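# Lay black tower case on its back in trolley corner

## Task

Put the black tower case into the wooden trolley lying on its back with its front facing upward, placed in the corner at the trolley end opposite the push bar, so that the case's bottom presses flush against the trolley's low side and its top points toward the far side.

## Robot and tools

Robot: a single arm with a vacuum tool, mounted on a carriage that travels along a floor track (the rail). Joints are listed as rail (m), shoulder pan, shoulder lift, elbow, wrist 1, wrist 2, wrist 3 (rad). Rows never move the carriage; only the rail device does.

Scene frame: fixed to the table. Table top is z = 0, +z up. The track runs along y at x = 0, and y = 0 where the rail's position_m reads 0. The table starts at x = 0.50 m and spans y = -0.90 to 0.90 m; elsewhere the floor lies 0.53 m below z = 0. The arm base sits at x = 0, y about position_m, z = 0.04 m, facing +x. Printed poses may be off by a few centimetres.

Tool: the cup point is the centre of four suction cup rims; cups face along the cup point's +z. Cups sit at x = -62 and +62 mm and y = -104.5 mm (channel a) and +104.5 mm (channel b) from it; together they span 237 mm in x and 322 mm in y. Each cup is 113 mm across. Both cups of a channel share one vacuum, so both must seal on a smooth face, clear of edges and holes.

Row format: 8 numbers, each in [-1, 1]: dx, dy, dz, rx, ry, rz, suction_a, suction_b. The first six are an offset, not a pose: they are counted from the Hand target as it stood when the action (or move) began, expressed in that Hand target's own axes. 1.0 = 0.6 m for dx..dz, 180 degrees for rx..rz (rx, ry, rz form one rotation vector). Every row in an action counts from the same start, not from the row before; a new action starts from the new Hand target, so repeating an offset moves further. suction_a/suction_b: 1 on, 0 off (above 0.01 is on); resend your last values to keep them, since 0 is a command.

execute_actions(actions, cameras): each action may hold "rows" (1 to 15 rows, one per 1/30 s step), "steps" (1 to 450, default 15, at least the row count; after the last row the arm keeps heading to that row's target), "until" (rail conditions such as {"rail": {"position_status": ["!=", "moving"]}}, or {"all": {"status": "ended"}} / {"any": {"status": "ended"}}; numbers need a comparison like "<" or ">="), and "rail" commands: position_m (-3 to 3 m, absolute carriage position), speed_m_s (0.01 to 1), acceleration_factor (0.1 to 1), or {"stop": true} alone. Any out-of-range value or unknown name refuses the whole call. An empty list just reports state. For gentle row motions, ramp offsets gradually (adding 0.01 per row = 0.18 m/s).

move(target, speed, blend, stop_force, zero, blocking, cameras): a planned straight path of the cup point. target is one 8-number row or a list of up to 15 rows, all offsets from the same starting Hand target, sharing 10 s. speed in m/s, 0.002 to 4.2 (default 0.25), one value or one per target. blend in m rounds corners of a list. stop_force in N (6 to 320) ends the path when the wrist senses that much push against the motion; omit it when moving away from a contact; it is unreliable if the move rotates the tool; zero=false counts from the previous zero. blocking=false returns after about 0.5 s (not allowed with stop_force); until a result shows the move ended, rows and new moves are refused, so call wait or stop. The result adds a move: line (done, off_target, held, moving, fault) and limits acted (paced, held).

wait(seconds 0 to 10), stop() brakes a move (not the rail), zoom_image(camera, region [x0,y0,x1,y1], at most 504x504 px) on cam_high, cam_low, cam_pallet_north, cam_pallet_south or cam_wrist (all 672x504), zero_wrist_force() rezeroes the wrist sensor, finished_scene(scene) ends the scene irreversibly.

Results: end_effector_position (m) and quat wxyz in the scene frame; velocities; Hand target (the base for next offsets); Joint positions/velocities/torques; suction_measured_a/b (near 0 unsealed, 0.75+ on airtight faces, settles within about 1.3 s); part_present_a/b; Wrist force/torque in the tool axes; Motor temperatures; rail position_m, position_status (moving, done, contact_stop, time_out, stopped, stopped_with_arm), position_answer (taken, not_taken).

Order: drive the carriage first and wait until it is no longer moving, then move the tool. Commanded orientation is clipped to 32 degrees from the measured one per step. If the cup point rests short, send the remaining distance as an offset. To release a push, command the target back past the cup point.

Avoid: joint contact torques (pan and lift 693, elbow 407, wrists 100 N m) and 400 N net force, each of which halts the arm 10 s; motor overheating from holding loads or stretching; fast starts that shake the case loose; dropping or releasing the case while moving; slamming it down or pushing hard. To place, lower in small steps until it rests, turn both channels off, then pause briefly before lifting away. Never knock anything off the work area. Loose objects may occasionally be nudged by outside pushes.

Each tool is called after "Request:" as name([rows], argument=value, ...), one row to a line, values as JSON.

## Session

Request:
execute_actions(actions=[])

Scene clock: 0.00 s.
end_effector_position=(+0.8500, -2.5122, +0.4400) suction_measured_a=0.00 part_present_a=0 suction_measured_b=0.01 part_present_b=0 end_effector_quat_wxyz=(+0.000, +0.000, +1.000, +0.000)
Joint positions: [-2.512 -0.239 -1.498 2.092 -2.165 -1.571 1.332]
Joint velocities: within noise
Joint torques (N m): no reading
Motor temperatures (°C): [25 30 33 27 36 22]
Wrist force (N): no reading
Wrist torque (N m): no reading
Wrist force, peak (N): no reading
Hand target: +0.8500, -2.5122, +0.4400; +0.000, +0.000, +1.000, +0.000
Tool commands: tool/suction_a=+0.0 tool/suction_b=+0.0
rail: position_m=-2.512 position_status=done

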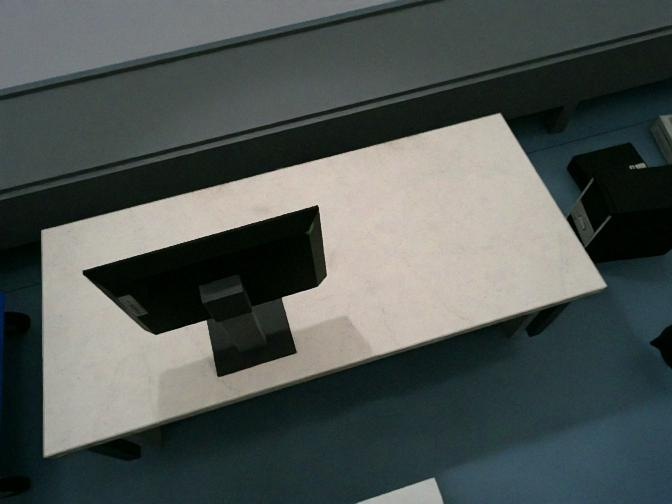

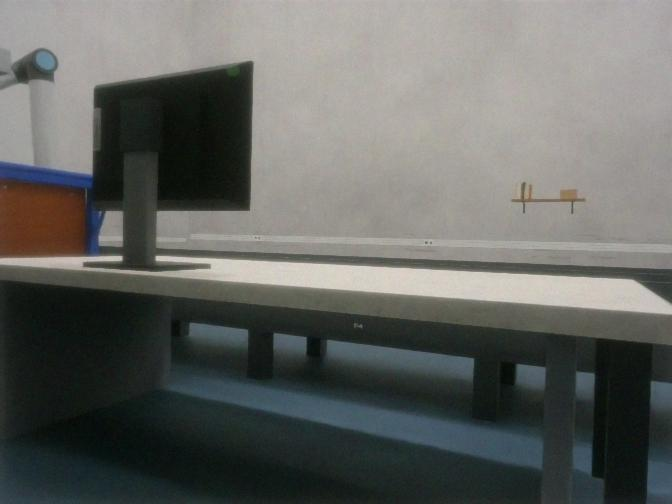

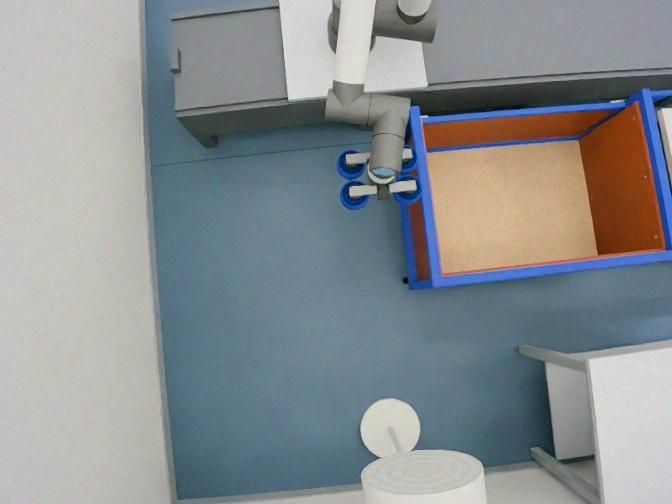

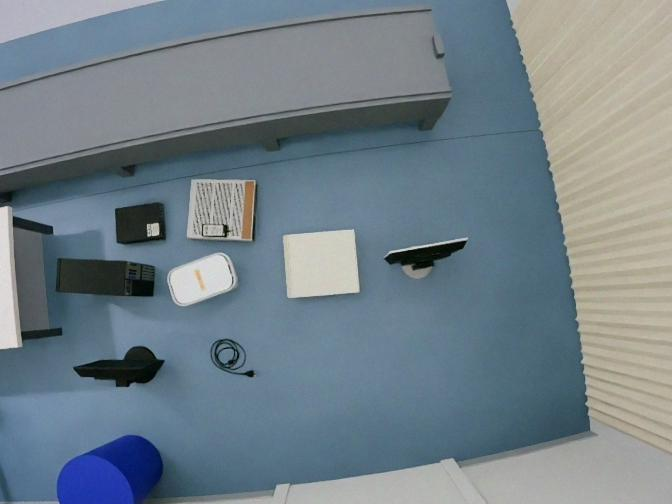

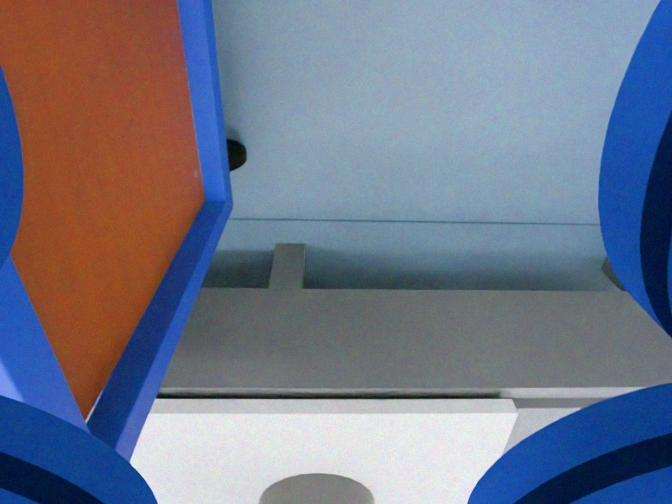

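Request:
zoom_image(camera="cam_pallet_south", region=[0, 170, 260, 420])

Request:
zoom_image(camera="cam_pallet_north", region=[320, 60, 672, 320])

Request:
zoom_image(camera="cam_high", region=[500, 100, 672, 280])

Request:
zoom_image(camera="cam_low", region=[0, 0, 300, 300])

Scaled by 1.938.

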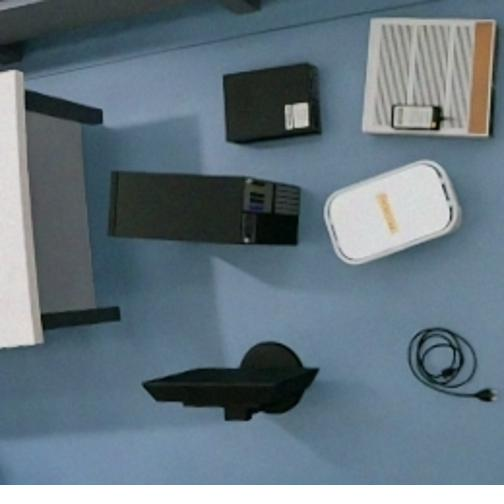

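Scaled by 1.432.

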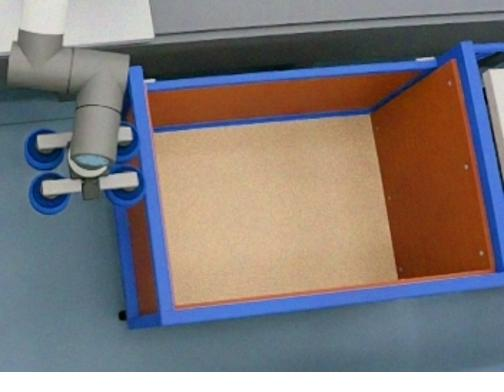

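Scaled by 2.800.

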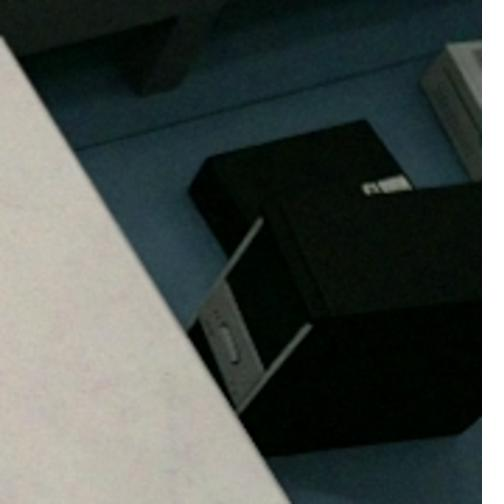

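Scaled by 1.680.

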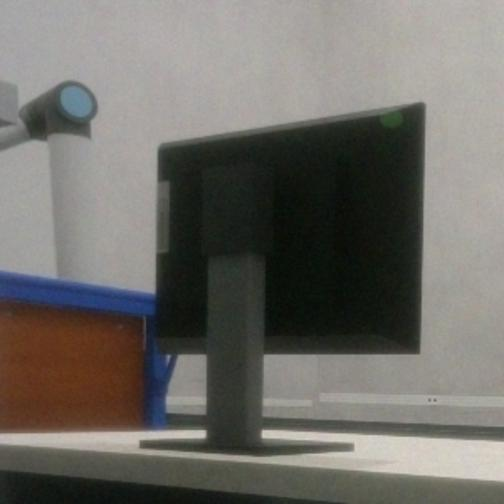

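Request:
zoom_image(camera="cam_pallet_north", region=[560, 60, 672, 300])

Request:
zoom_image(camera="cam_pallet_north", region=[380, 80, 520, 310])

Request:
zoom_image(camera="cam_high", region=[0, 200, 200, 504])

Request:
zoom_image(camera="cam_wrist", region=[0, 0, 336, 504])

Scaled by 2.100.

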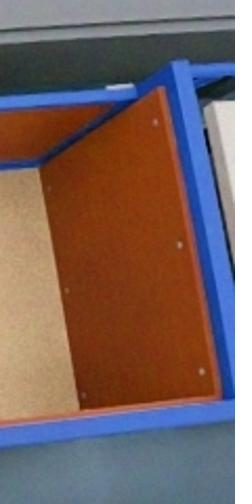

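Scaled by 2.191.

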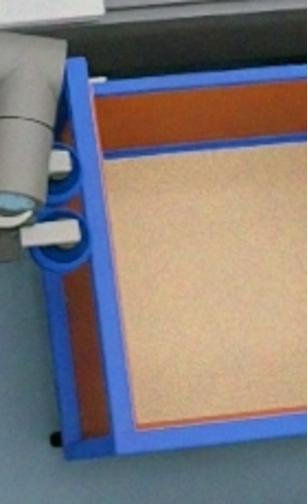

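Scaled by 1.658.

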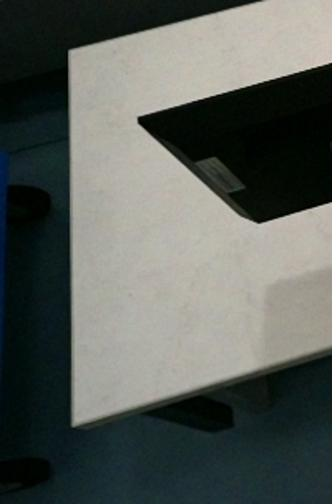

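Scaled by 1.000.

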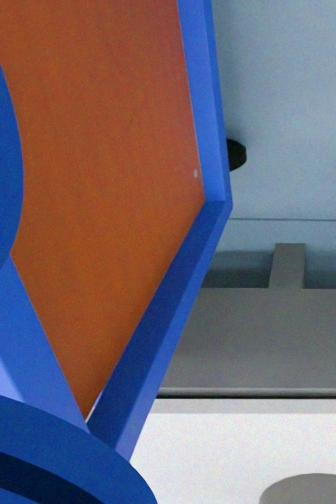

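Request:
zoom_image(camera="cam_low", region=[0, 140, 120, 280])

Request:
execute_actions([
  {"rows": [[0, 0, -0.6, 0, 0, 0, 0, 0]], "steps": 1},
], cameras=[])

Scaled by 3.600.

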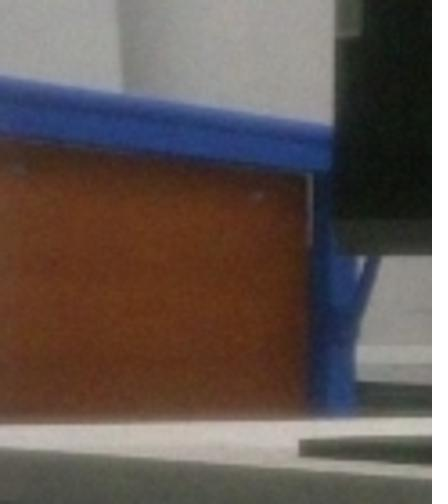

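Scene clock: 5.70 s.
end_effector_position=(+0.8136, -2.4982, +0.7587) suction_measured_a=0.00 part_present_a=0 suction_measured_b=0.01 part_present_b=0 end_effector_quat_wxyz=(+0.050, +0.000, +0.999, -0.010)
Joint positions: [-2.512 -0.233 -1.712 1.85 -1.811 -1.568 1.337]
Joint velocities: within noise
Joint torques (N m): [27.91 -103.13 -128.85 -9.01 5.81 5.54]
Motor temperatures (°C): [25 30 33 27 36 22]
Wrist force (N): [-0.2 0.4 -0.5]
Wrist torque (N m): [-0.01 -0.04 -0.03]
Wrist force, peak (N): [4.7 1.4 57.2]
Hand target: +0.8500, -2.5122, +0.8000; +0.000, +0.000, +1.000, +0.000
Off the commanded pose: 0.057 m, 6 deg.
rail: position_m=-2.512 position_status=done
No camera images: "cameras" was empty.

Request:
move(target=[0, 0, 0, 0, 0, 0, 0, 0], cameras=[])

Request:
execute_actions([
  {"rail": {"position_m": -1.75, "acceleration_factor": 0.6}, "steps": 200, "until": {"rail": {"position_status": ["!=", "moving"]}}},
])

Scene clock: 7.73 s.
end_effector_position=(+0.8499, -2.5122, +0.7999) suction_measured_a=0.00 part_present_a=0 suction_measured_b=0.01 part_present_b=0 end_effector_quat_wxyz=(+0.000, +0.000, +1.000, +0.000)
Joint positions: [-2.512 -0.239 -1.641 1.707 -1.637 -1.571 1.332]
Joint velocities: within noise
Joint torques (N m): [-21.91 -60.67 -126.63 -7.59 -4.02 -4.9]
Motor temperatures (°C): [25 30 33 27 36 22]
Wrist force (N): [-0.5 0.1 -0.6]
Wrist torque (N m): [-0.07 0.10 -0.03]
Wrist force, peak (N): [-1.7 0.1 -1.8]
Hand target: +0.8500, -2.5122, +0.8000; +0.000, +0.000, +1.000, +0.000
Off the commanded pose: 0.000 m, 0 deg.
rail: position_m=-2.512 position_status=done
move: done
No camera images: "cameras" was empty.

Scene clock: 11.13 s.
end_effector_position=(+0.8500, -1.7500, +0.8000) suction_measured_a=0.00 part_present_a=0 suction_measured_b=0.01 part_present_b=0 end_effector_quat_wxyz=(+0.000, +0.000, +1.000, +0.000)
Joint positions: [-1.75 -0.239 -1.641 1.707 -1.637 -1.571 1.332]
Joint velocities: within noise
Joint torques (N m): [6.52 -62.62 -111.98 -10.08 0.25 -4.45]
Motor temperatures (°C): [25 30 33 27 36 22]
Wrist force (N): [-0.1 0.7 -0.9]
Wrist torque (N m): [0.01 0.06 -0.03]
Wrist force, peak (N): [-0.3 1.6 -0.7]
Hand target: +0.8500, -1.7500, +0.8000; +0.000, +0.000, +1.000, +0.000
Tool commands: tool/suction_a=+0.0 tool/suction_b=+0.0
Off the commanded pose: 0.000 m, 0 deg.
rail: position_m=-1.750 position_status=done

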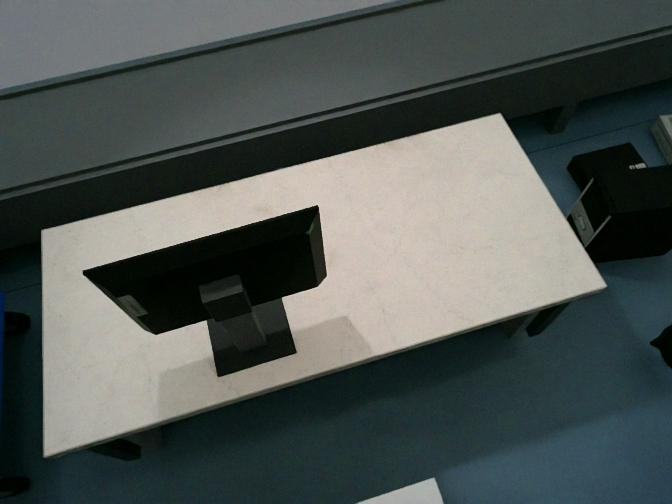

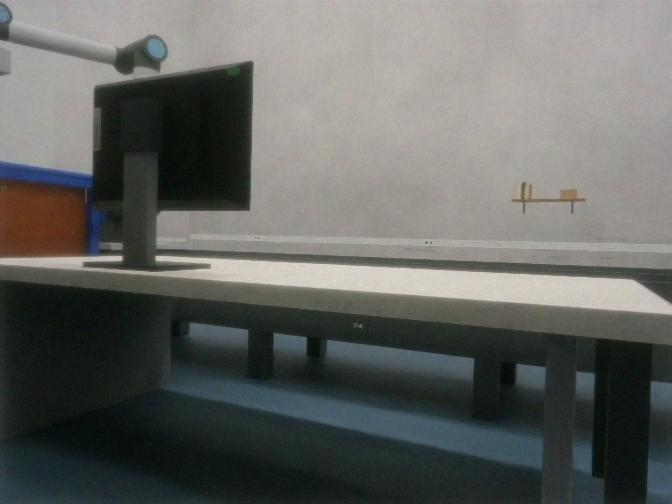

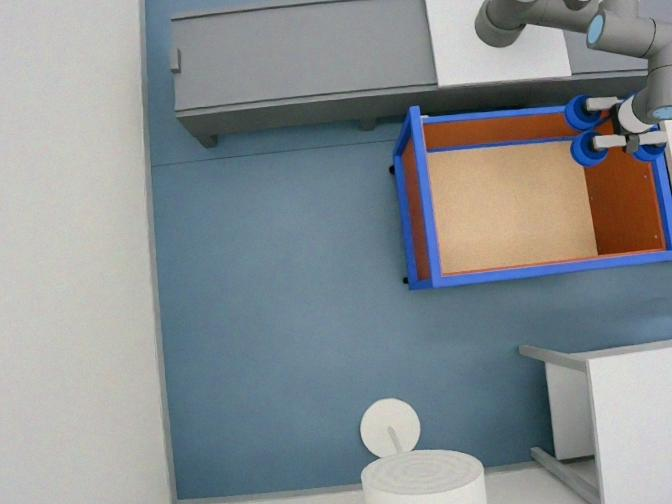

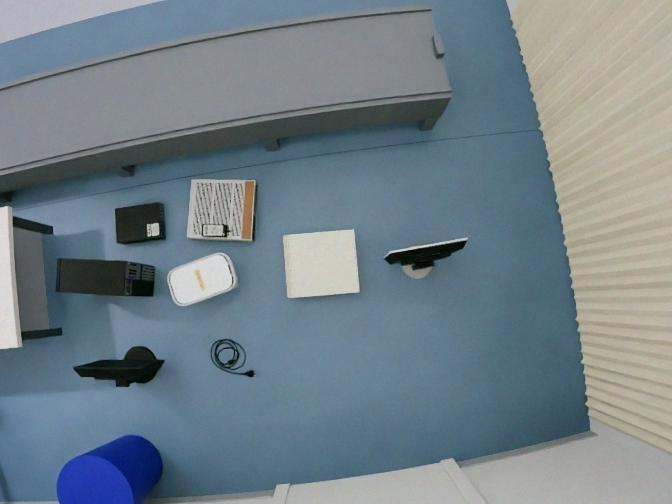

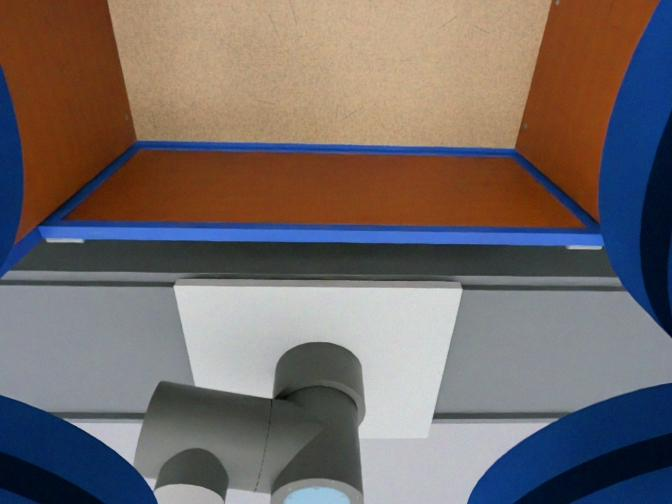

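Request:
move(target=[-0.5, 0, -0.2, 0, 0, 0, 0, 0], speed=0.4, cameras=["cam_wrist", "cam_pallet_north"])

Request:
execute_actions([
  {"rail": {"position_m": -1.25, "acceleration_factor": 0.6}, "steps": 200, "until": {"rail": {"position_status": ["!=", "moving"]}}},
], cameras=["cam_wrist", "cam_high", "cam_pallet_north"])

Scene clock: 13.57 s.
end_effector_position=(+1.1498, -1.7500, +0.9200) suction_measured_a=0.00 part_present_a=0 suction_measured_b=0.01 part_present_b=0 end_effector_quat_wxyz=(+0.000, +0.000, +1.000, +0.000)
Joint positions: [-1.75 -0.176 -1.274 1.126 -1.423 -1.571 1.395]
Joint velocities: within noise
Joint torques (N m): [25.81 -148.38 -128.79 -7.76 -4.02 5.21]
Motor temperatures (°C): [25 30 33 27 36 22]
Wrist force (N): [-0.2 -0.2 -0.6]
Wrist torque (N m): [-0.06 0.13 -0.01]
Wrist force, peak (N): [-3.5 0.2 -1.9]
Hand target: +1.1500, -1.7500, +0.9200; +0.000, +0.000, +1.000, +0.000
Off the commanded pose: 0.000 m, 0 deg.
rail: position_m=-1.750 position_status=done
move: done
Images, in order (width x height): cam_pallet_north 672x504, cam_wrist 672x504.

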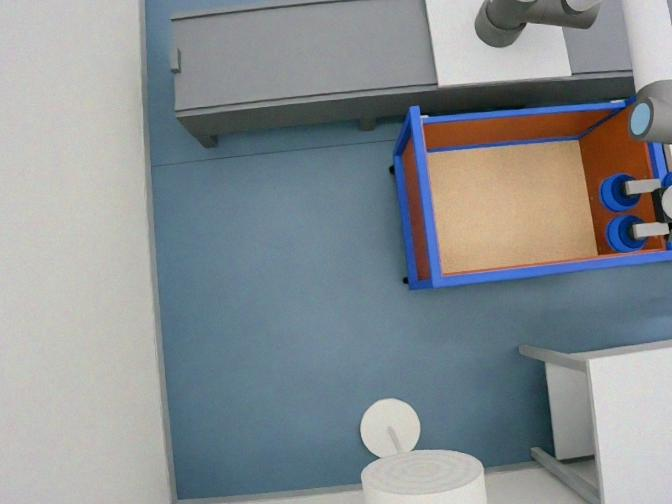

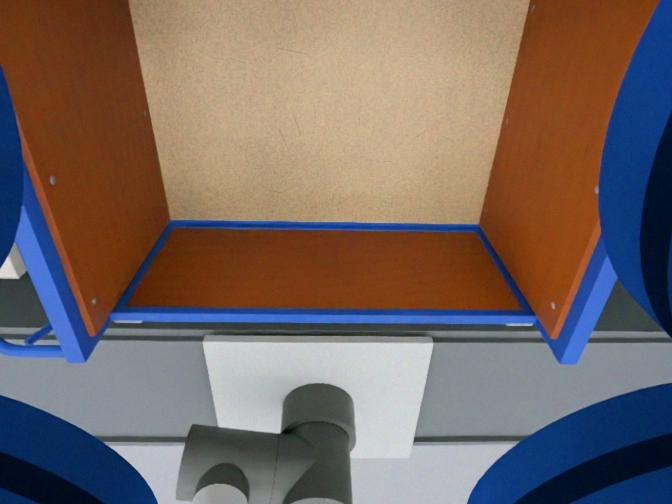

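Scene clock: 16.37 s.
end_effector_position=(+1.1500, -1.2499, +0.9200) suction_measured_a=0.00 part_present_a=0 suction_measured_b=0.01 part_present_b=0 end_effector_quat_wxyz=(+0.000, +0.000, +1.000, +0.000)
Joint positions: [-1.25 -0.176 -1.274 1.125 -1.422 -1.571 1.395]
Joint velocities: within noise
Joint torques (N m): [-12.79 -153.83 -114.01 -10.25 -0.94 5.07]
Motor temperatures (°C): [25 30 33 27 36 22]
Wrist force (N): [-0.2 0.2 -0.6]
Wrist torque (N m): [0.00 0.13 -0.01]
Wrist force, peak (N): [0.1 1.5 -0.3]
Hand target: +1.1500, -1.2500, +0.9200; +0.000, +0.000, +1.000, +0.000
Tool commands: tool/suction_a=+0.0 tool/suction_b=+0.0
Off the commanded pose: 0.000 m, 0 deg.
rail: position_m=-1.250 position_status=done
Images, in order (width x height): cam_high 672x504, cam_pallet_north 672x504, cam_wrist 672x504.

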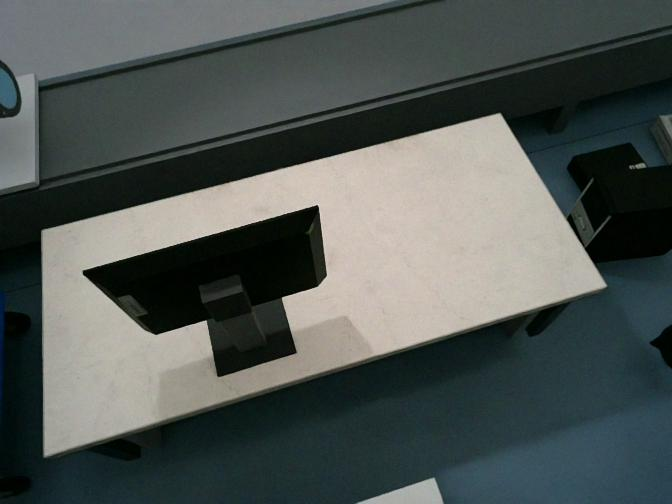

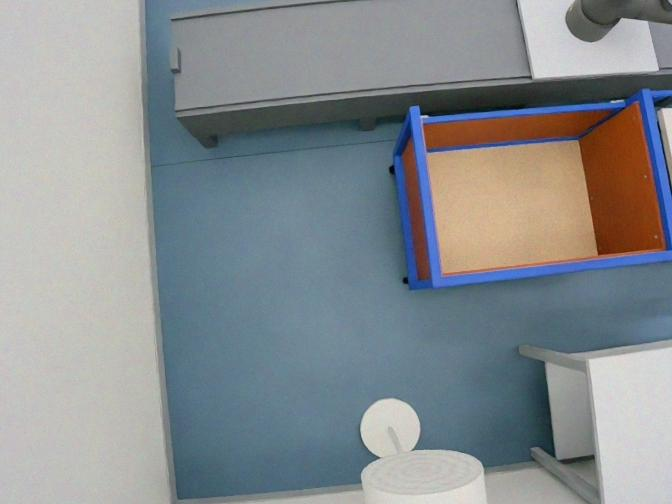

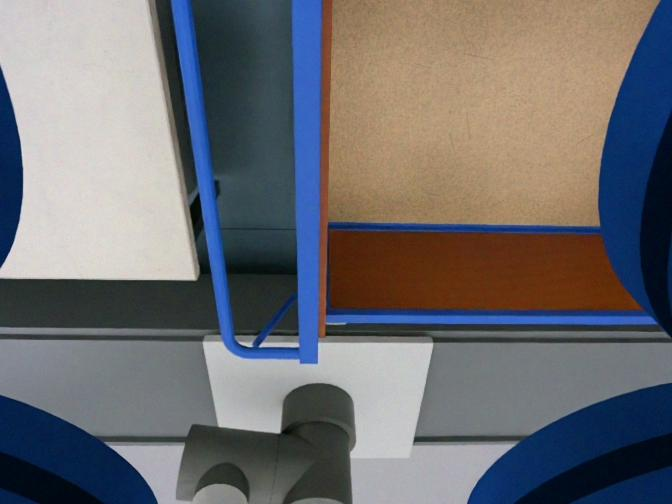

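Request:
execute_actions([
  {"rail": {"position_m": 1.2, "acceleration_factor": 0.8}, "steps": 300, "until": {"rail": {"position_status": ["!=", "moving"]}}},
])

Scene clock: 25.63 s.
end_effector_position=(+1.1500, +1.2000, +0.9200) suction_measured_a=0.00 part_present_a=0 suction_measured_b=0.01 part_present_b=0 end_effector_quat_wxyz=(+0.000, +0.000, +1.000, +0.000)
Joint positions: [1.2 -0.176 -1.274 1.125 -1.422 -1.571 1.395]
Joint velocities: within noise
Joint torques (N m): [0.37 -159.28 -106.95 -13.45 1.49 4.91]
Motor temperatures (°C): [25 30 33 27 36 22]
Wrist force (N): [0.0 0.1 -0.7]
Wrist torque (N m): [-0.01 0.11 -0.01]
Wrist force, peak (N): [0.0 -1.6 -0.5]
Hand target: +1.1500, +1.2000, +0.9200; +0.000, +0.000, +1.000, +0.000
Tool commands: tool/suction_a=+0.0 tool/suction_b=+0.0
Off the commanded pose: 0.000 m, 0 deg.
rail: position_m=1.200 position_status=done

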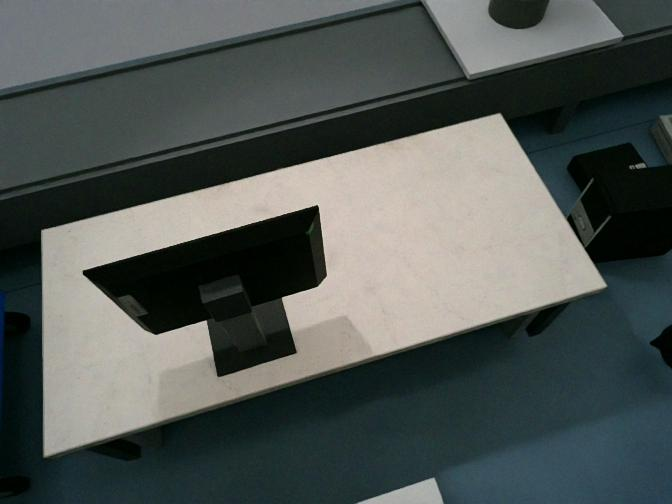

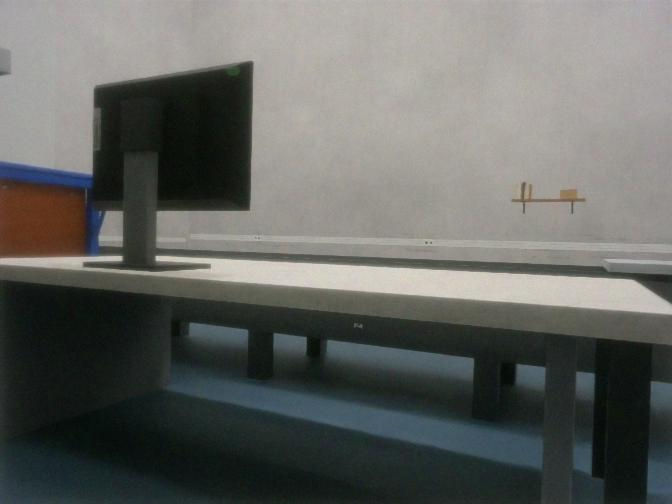

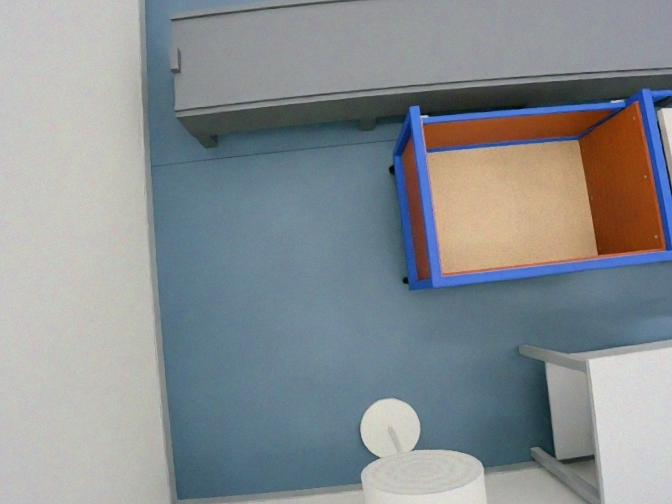

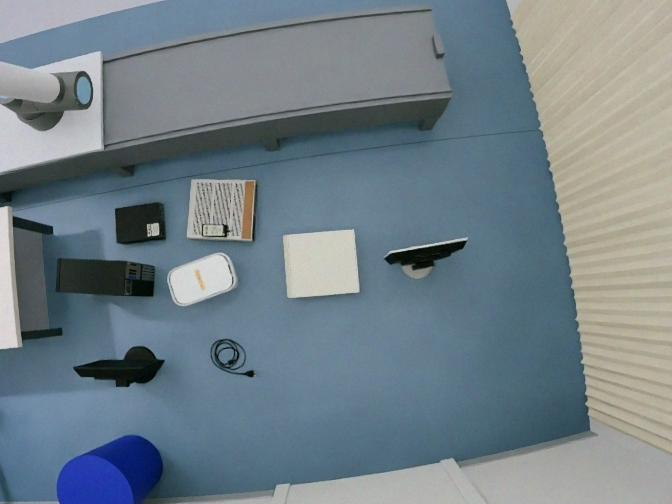

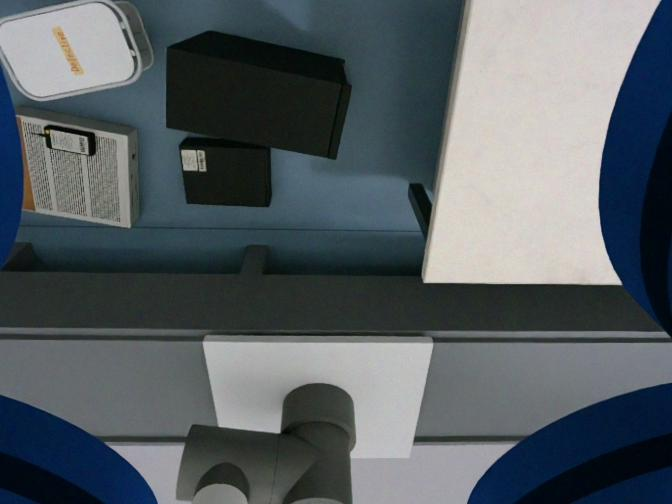

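Request:
zoom_image(camera="cam_high", region=[560, 140, 672, 270])

Request:
zoom_image(camera="cam_wrist", region=[150, 10, 370, 220])

Request:
zoom_image(camera="cam_pallet_south", region=[40, 190, 180, 310])

Scaled by 3.877.

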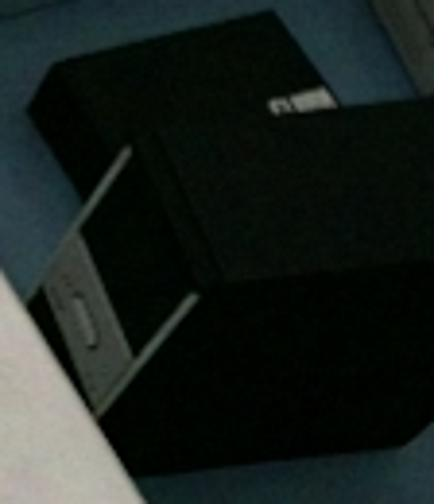

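Scaled by 2.291.

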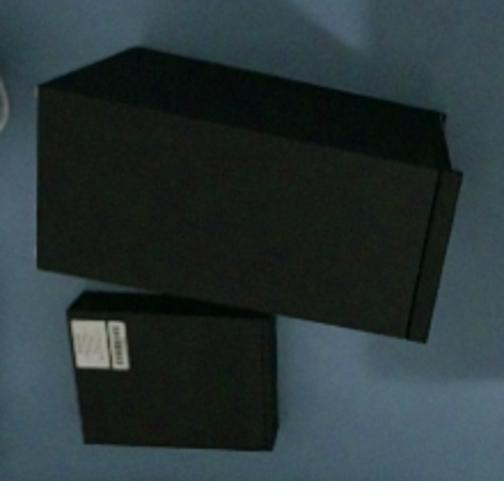

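Scaled by 3.600.

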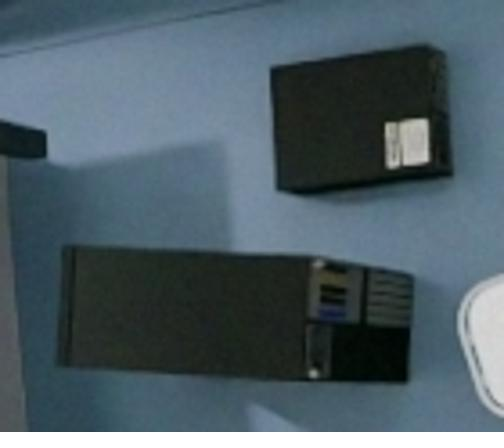

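Request:
move(target=[0.25, 0, 0.5333, 0, 0, 0, 0, 0], speed=0.4, cameras=["cam_wrist", "cam_pallet_south"])

Request:
zoom_image(camera="cam_wrist", region=[0, 0, 504, 350])

Scene clock: 32.43 s.
end_effector_position=(+1.0001, +1.2000, +0.6002) suction_measured_a=0.00 part_present_a=0 suction_measured_b=0.01 part_present_b=0 end_effector_quat_wxyz=(+0.000, +0.000, +1.000, +0.000)
Joint positions: [1.2 -0.202 -1.417 1.752 -1.906 -1.571 1.368]
Joint velocities: within noise
Joint torques (N m): [-20.71 -177.32 -95.92 -14.81 5.81 -4.88]
Motor temperatures (°C): [25 30 33 27 36 22]
Wrist force (N): [-1.0 0.8 0.2]
Wrist torque (N m): [0.05 0.18 0.00]
Wrist force, peak (N): [-1.5 0.3 -4.3]
Hand target: +1.0000, +1.2000, +0.6000; +0.000, +0.000, +1.000, +0.000
Off the commanded pose: 0.000 m, 0 deg.
rail: position_m=1.200 position_status=done
move: done
Images, in order (width x height): cam_pallet_south 672x504, cam_wrist 672x504.

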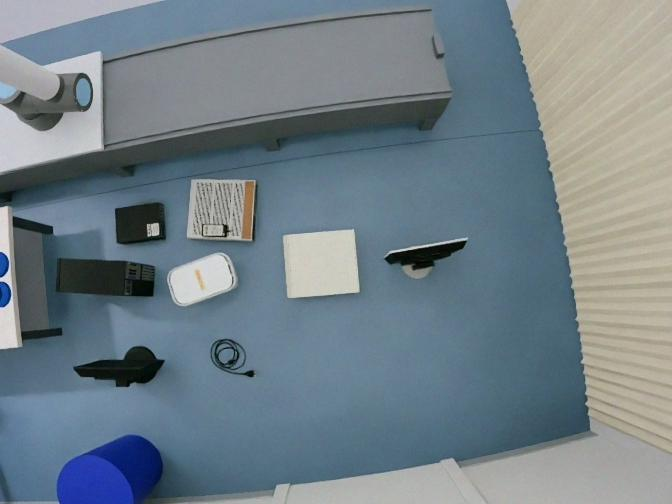

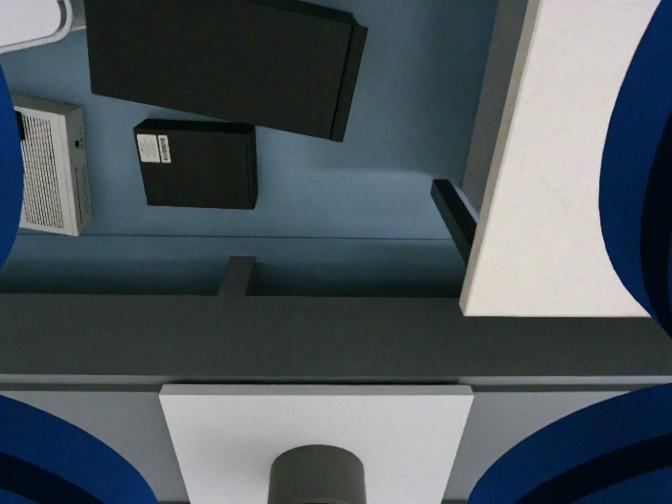

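Scaled by 1.000.

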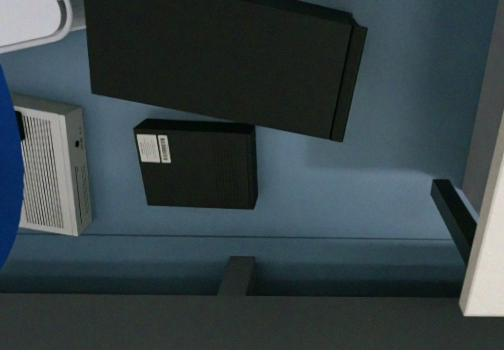

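Request:
move([
  [-0.0368, 0.18, -0.0365, -0.1225, -0.0251, 0, 0, 0],
  [-0.0681, 0.3325, -0.1406, -0.2449, -0.0502, 0, 0, 0],
  [-0.089, 0.4345, -0.2963, -0.3674, -0.0752, 0, 0, 0],
  [-0.0963, 0.4703, -0.48, -0.4899, -0.1003, 0, 0, 0],
  [-0.089, 0.4345, -0.6637, -0.6123, -0.1254, 0, 0, 0],
  [-0.0681, 0.3325, -0.8194, -0.7348, -0.1505, 0, 0, 0],
  [-0.0368, 0.18, -0.9235, -0.8572, -0.1755, 0, 0, 0],
  [0, 0, -0.96, -0.9797, -0.2006, 0, 0, 0],
], speed=0.5, blend=0.03, cameras=["cam_high", "cam_pallet_south"])

Scene clock: 44.67 s.
end_effector_position=(+1.0000, +1.2001, +1.1760) suction_measured_a=0.00 part_present_a=0 suction_measured_b=0.01 part_present_b=0 end_effector_quat_wxyz=(+0.201, +0.000, +0.000, +0.980)
Joint positions: [1.2 -0.202 -1.417 1.753 -1.907 1.57 1.369]
Joint velocities: within noise
Joint torques (N m): [27.67 -176.46 -120.09 -8.19 6.07 -4.76]
Motor temperatures (°C): [25 30 32 27 36 22]
Wrist force (N): [-1.7 0.2 0.2]
Wrist torque (N m): [0.12 -0.79 -0.07]
Wrist force, peak (N): [-2.5 1.6 -0.1]
Hand target: +1.0000, +1.2000, +1.1760; +0.201, +0.000, +0.000, +0.980
Off the commanded pose: 0.000 m, 0 deg.
rail: position_m=1.200 position_status=done
move: done
Images, in order (width x height): cam_high 672x504, cam_pallet_south 672x504.

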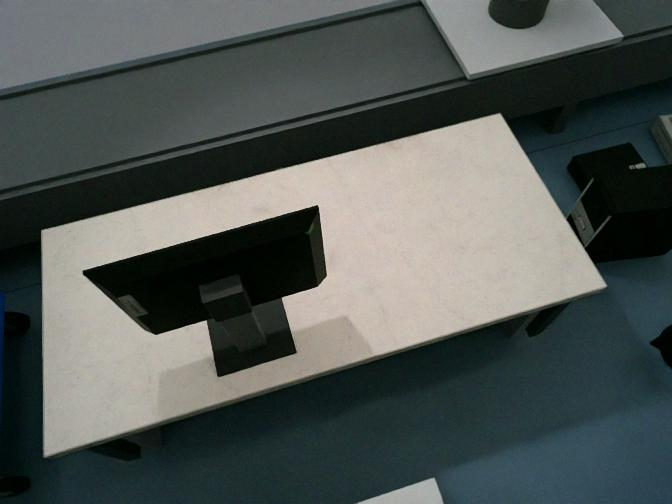

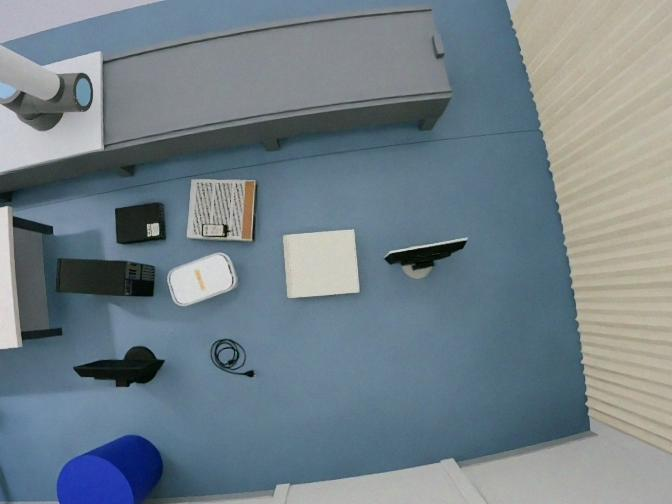

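Request:
move([
  [-0.0382, 0, -0.2777, 0.1157, -0.1304, -0.3253, 0, 0],
  [0.0092, 0.0039, -0.6867, 0.3764, -0.1253, -0.5949, 0, 0],
  [0.1646, 0.0305, -0.96, 0.6927, 0.1418, -0.7071, 0, 0],
], speed=0.6, blend=0.05, cameras=["cam_wrist"])

Scene clock: 51.47 s.
end_effector_position=(+0.9020, +1.2221, +0.6001) suction_measured_a=0.00 part_present_a=0 suction_measured_b=0.01 part_present_b=0 end_effector_quat_wxyz=(+0.693, +0.000, +0.707, -0.142)
Joint positions: [1.2 -0.199 -1.607 2.153 -0.546 1.573 -1.772]
Joint velocities: within noise
Joint torques (N m): [25.35 -50.69 -108.03 -3.04 5.65 -5.53]
Motor temperatures (°C): [25 30 32 27 36 22]
Wrist force (N): [-0.4 -0.1 0.9]
Wrist torque (N m): [0.06 -0.89 0.09]
Wrist force, peak (N): [-1.9 0.0 2.0]
Hand target: +0.9020, +1.2221, +0.6000; +0.693, +0.000, +0.707, -0.142
Off the commanded pose: 0.000 m, 0 deg.
rail: position_m=1.200 position_status=done
move: done
Images, in order (width x height): cam_wrist 672x504.

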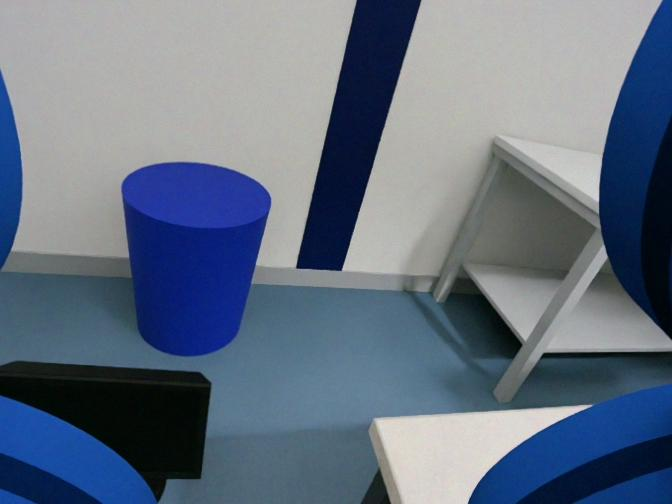

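Request:
execute_actions([
  {"rail": {"position_m": 1.345, "acceleration_factor": 0.8}, "steps": 150, "until": {"rail": {"position_status": ["!=", "moving"]}}},
], cameras=[])

Request:
move(target=[0.9167, 0.0013, -0.31, 0, 0, 0, 0, 0], speed=0.4, cameras=["cam_wrist", "cam_pallet_south", "cam_high"])

Scene clock: 53.20 s.
end_effector_position=(+0.9020, +1.3671, +0.6000) suction_measured_a=0.00 part_present_a=0 suction_measured_b=0.01 part_present_b=0 end_effector_quat_wxyz=(+0.693, +0.000, +0.707, -0.142)
Joint positions: [1.345 -0.199 -1.607 2.153 -0.546 1.573 -1.773]
Joint velocities: within noise
Joint torques (N m): [14.22 -57.14 -98.38 -5.49 5.47 -4.56]
Motor temperatures (°C): [25 30 32 27 36 22]
Wrist force (N): [-0.7 0.0 0.4]
Wrist torque (N m): [0.07 -0.85 0.09]
Wrist force, peak (N): [0.0 -1.5 0.9]
Hand target: +0.9020, +1.3671, +0.6000; +0.693, +0.000, +0.707, -0.142
Tool commands: tool/suction_a=+0.0 tool/suction_b=+0.0
Off the commanded pose: 0.000 m, 0 deg.
rail: position_m=1.345 position_status=done
No camera images: "cameras" was empty.

Scene clock: 55.73 s.
end_effector_position=(+0.6978, +1.2972, +0.0611) suction_measured_a=0.00 part_present_a=0 suction_measured_b=0.01 part_present_b=0 end_effector_quat_wxyz=(+0.693, +0.000, +0.707, -0.142)
Joint positions: [1.345 -0.481 -0.839 2.705 -1.867 1.292 -1.773]
Joint velocities: within noise
Joint torques (N m): [-21.92 -112.78 31.8 -9.73 -3.8 5.16]
Motor temperatures (°C): [25 30 32 27 36 22]
Wrist force (N): [0.1 0.0 0.8]
Wrist torque (N m): [0.12 -0.92 0.06]
Wrist force, peak (N): [-4.6 -0.3 2.0]
Hand target: +0.6978, +1.2971, +0.0610; +0.693, +0.000, +0.707, -0.142
Off the commanded pose: 0.000 m, 0 deg.
rail: position_m=1.345 position_status=done
move: done
Images, in order (width x height): cam_high 672x504, cam_pallet_south 672x504, cam_wrist 672x504.

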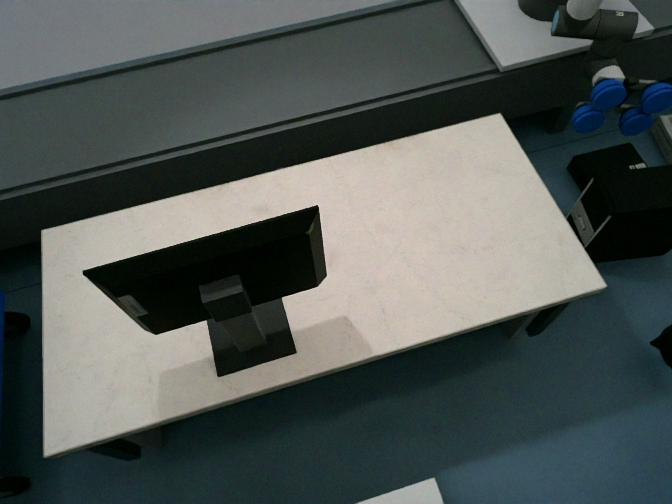

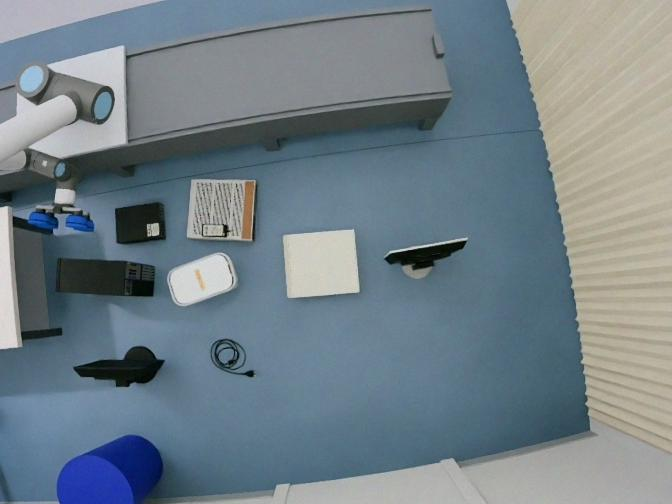

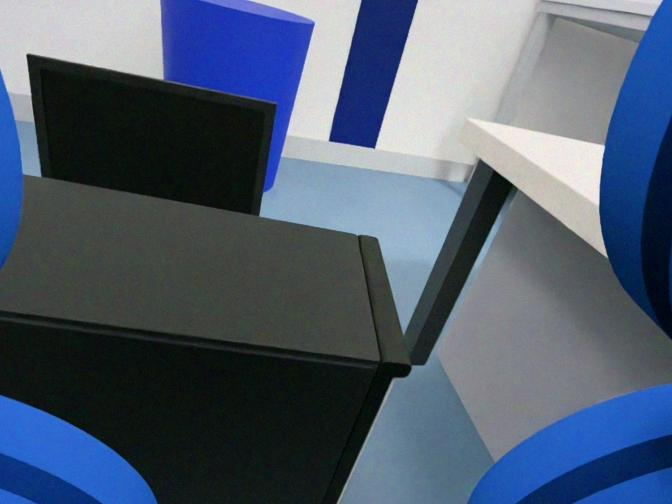

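Request:
zoom_image(camera="cam_wrist", region=[0, 200, 480, 504])

Request:
zoom_image(camera="cam_high", region=[530, 0, 672, 270])

Scaled by 1.050.

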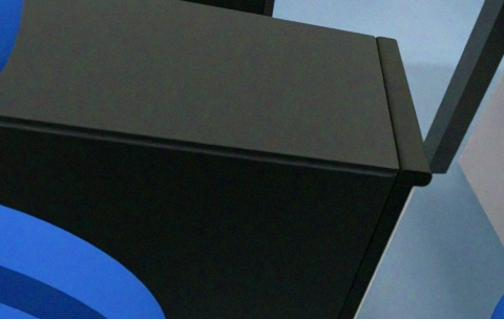

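Scaled by 1.867.

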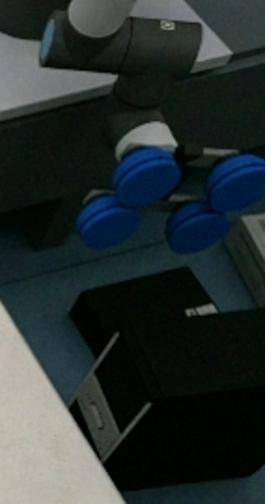

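Request:
move(target=[0.1473, 0.2030, 0.0538, 0, 0, 0.0644, 0, 0], speed=0.3, cameras=["cam_wrist", "cam_pallet_south"])

Request:
zoom_image(camera="cam_wrist", region=[0, 100, 504, 504])

Scene clock: 58.00 s.
end_effector_position=(+0.7498, +1.3901, -0.0499) suction_measured_a=0.00 part_present_a=0 suction_measured_b=0.01 part_present_b=0 end_effector_quat_wxyz=(+0.704, +0.071, +0.703, -0.071)
Joint positions: [1.345 -0.217 -0.64 2.572 -1.931 1.556 -1.57]
Joint velocities: within noise
Joint torques (N m): [22.2 -141.96 15.36 -3.64 5.16 4.68]
Motor temperatures (°C): [25 30 32 27 36 22]
Wrist force (N): [-0.2 -0.6 1.1]
Wrist torque (N m): [-0.03 -0.92 0.21]
Wrist force, peak (N): [-1.5 -2.6 0.1]
Hand target: +0.7498, +1.3902, -0.0500; +0.704, +0.071, +0.703, -0.071
Off the commanded pose: 0.000 m, 0 deg.
rail: position_m=1.345 position_status=done
move: done
Images, in order (width x height): cam_pallet_south 672x504, cam_wrist 672x504.

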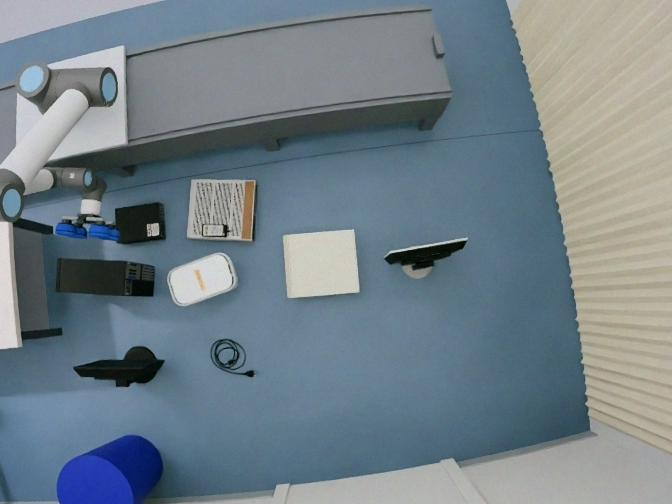

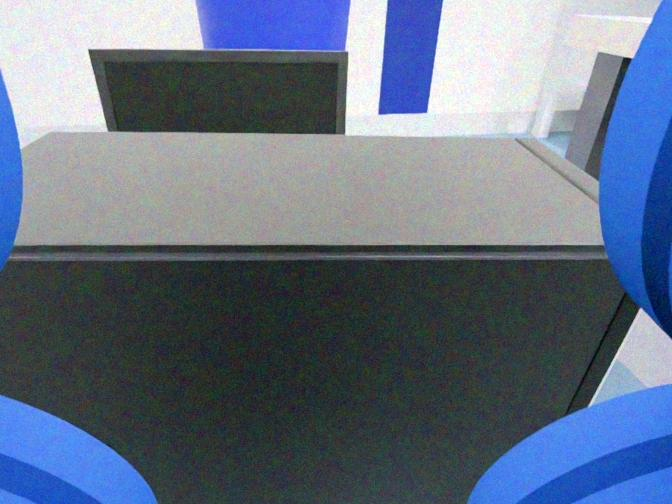

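Scaled by 1.000.

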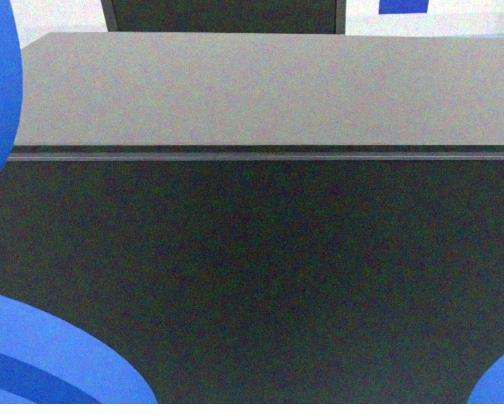

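Request:
zoom_image(camera="cam_wrist", region=[0, 100, 200, 300])

Request:
zoom_image(camera="cam_wrist", region=[440, 100, 640, 300])

Scaled by 2.520.

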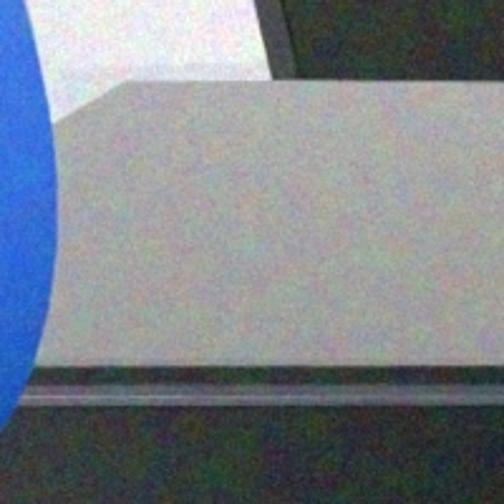

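Scaled by 2.520.

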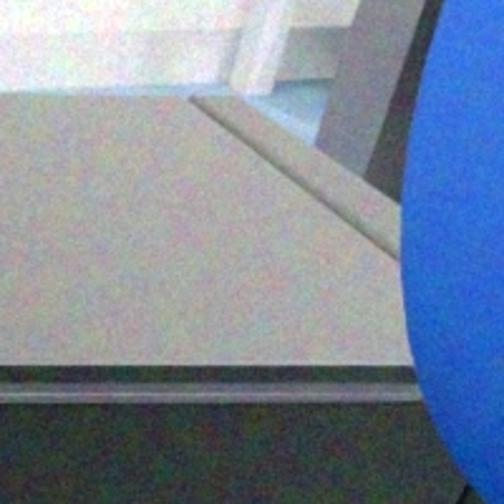

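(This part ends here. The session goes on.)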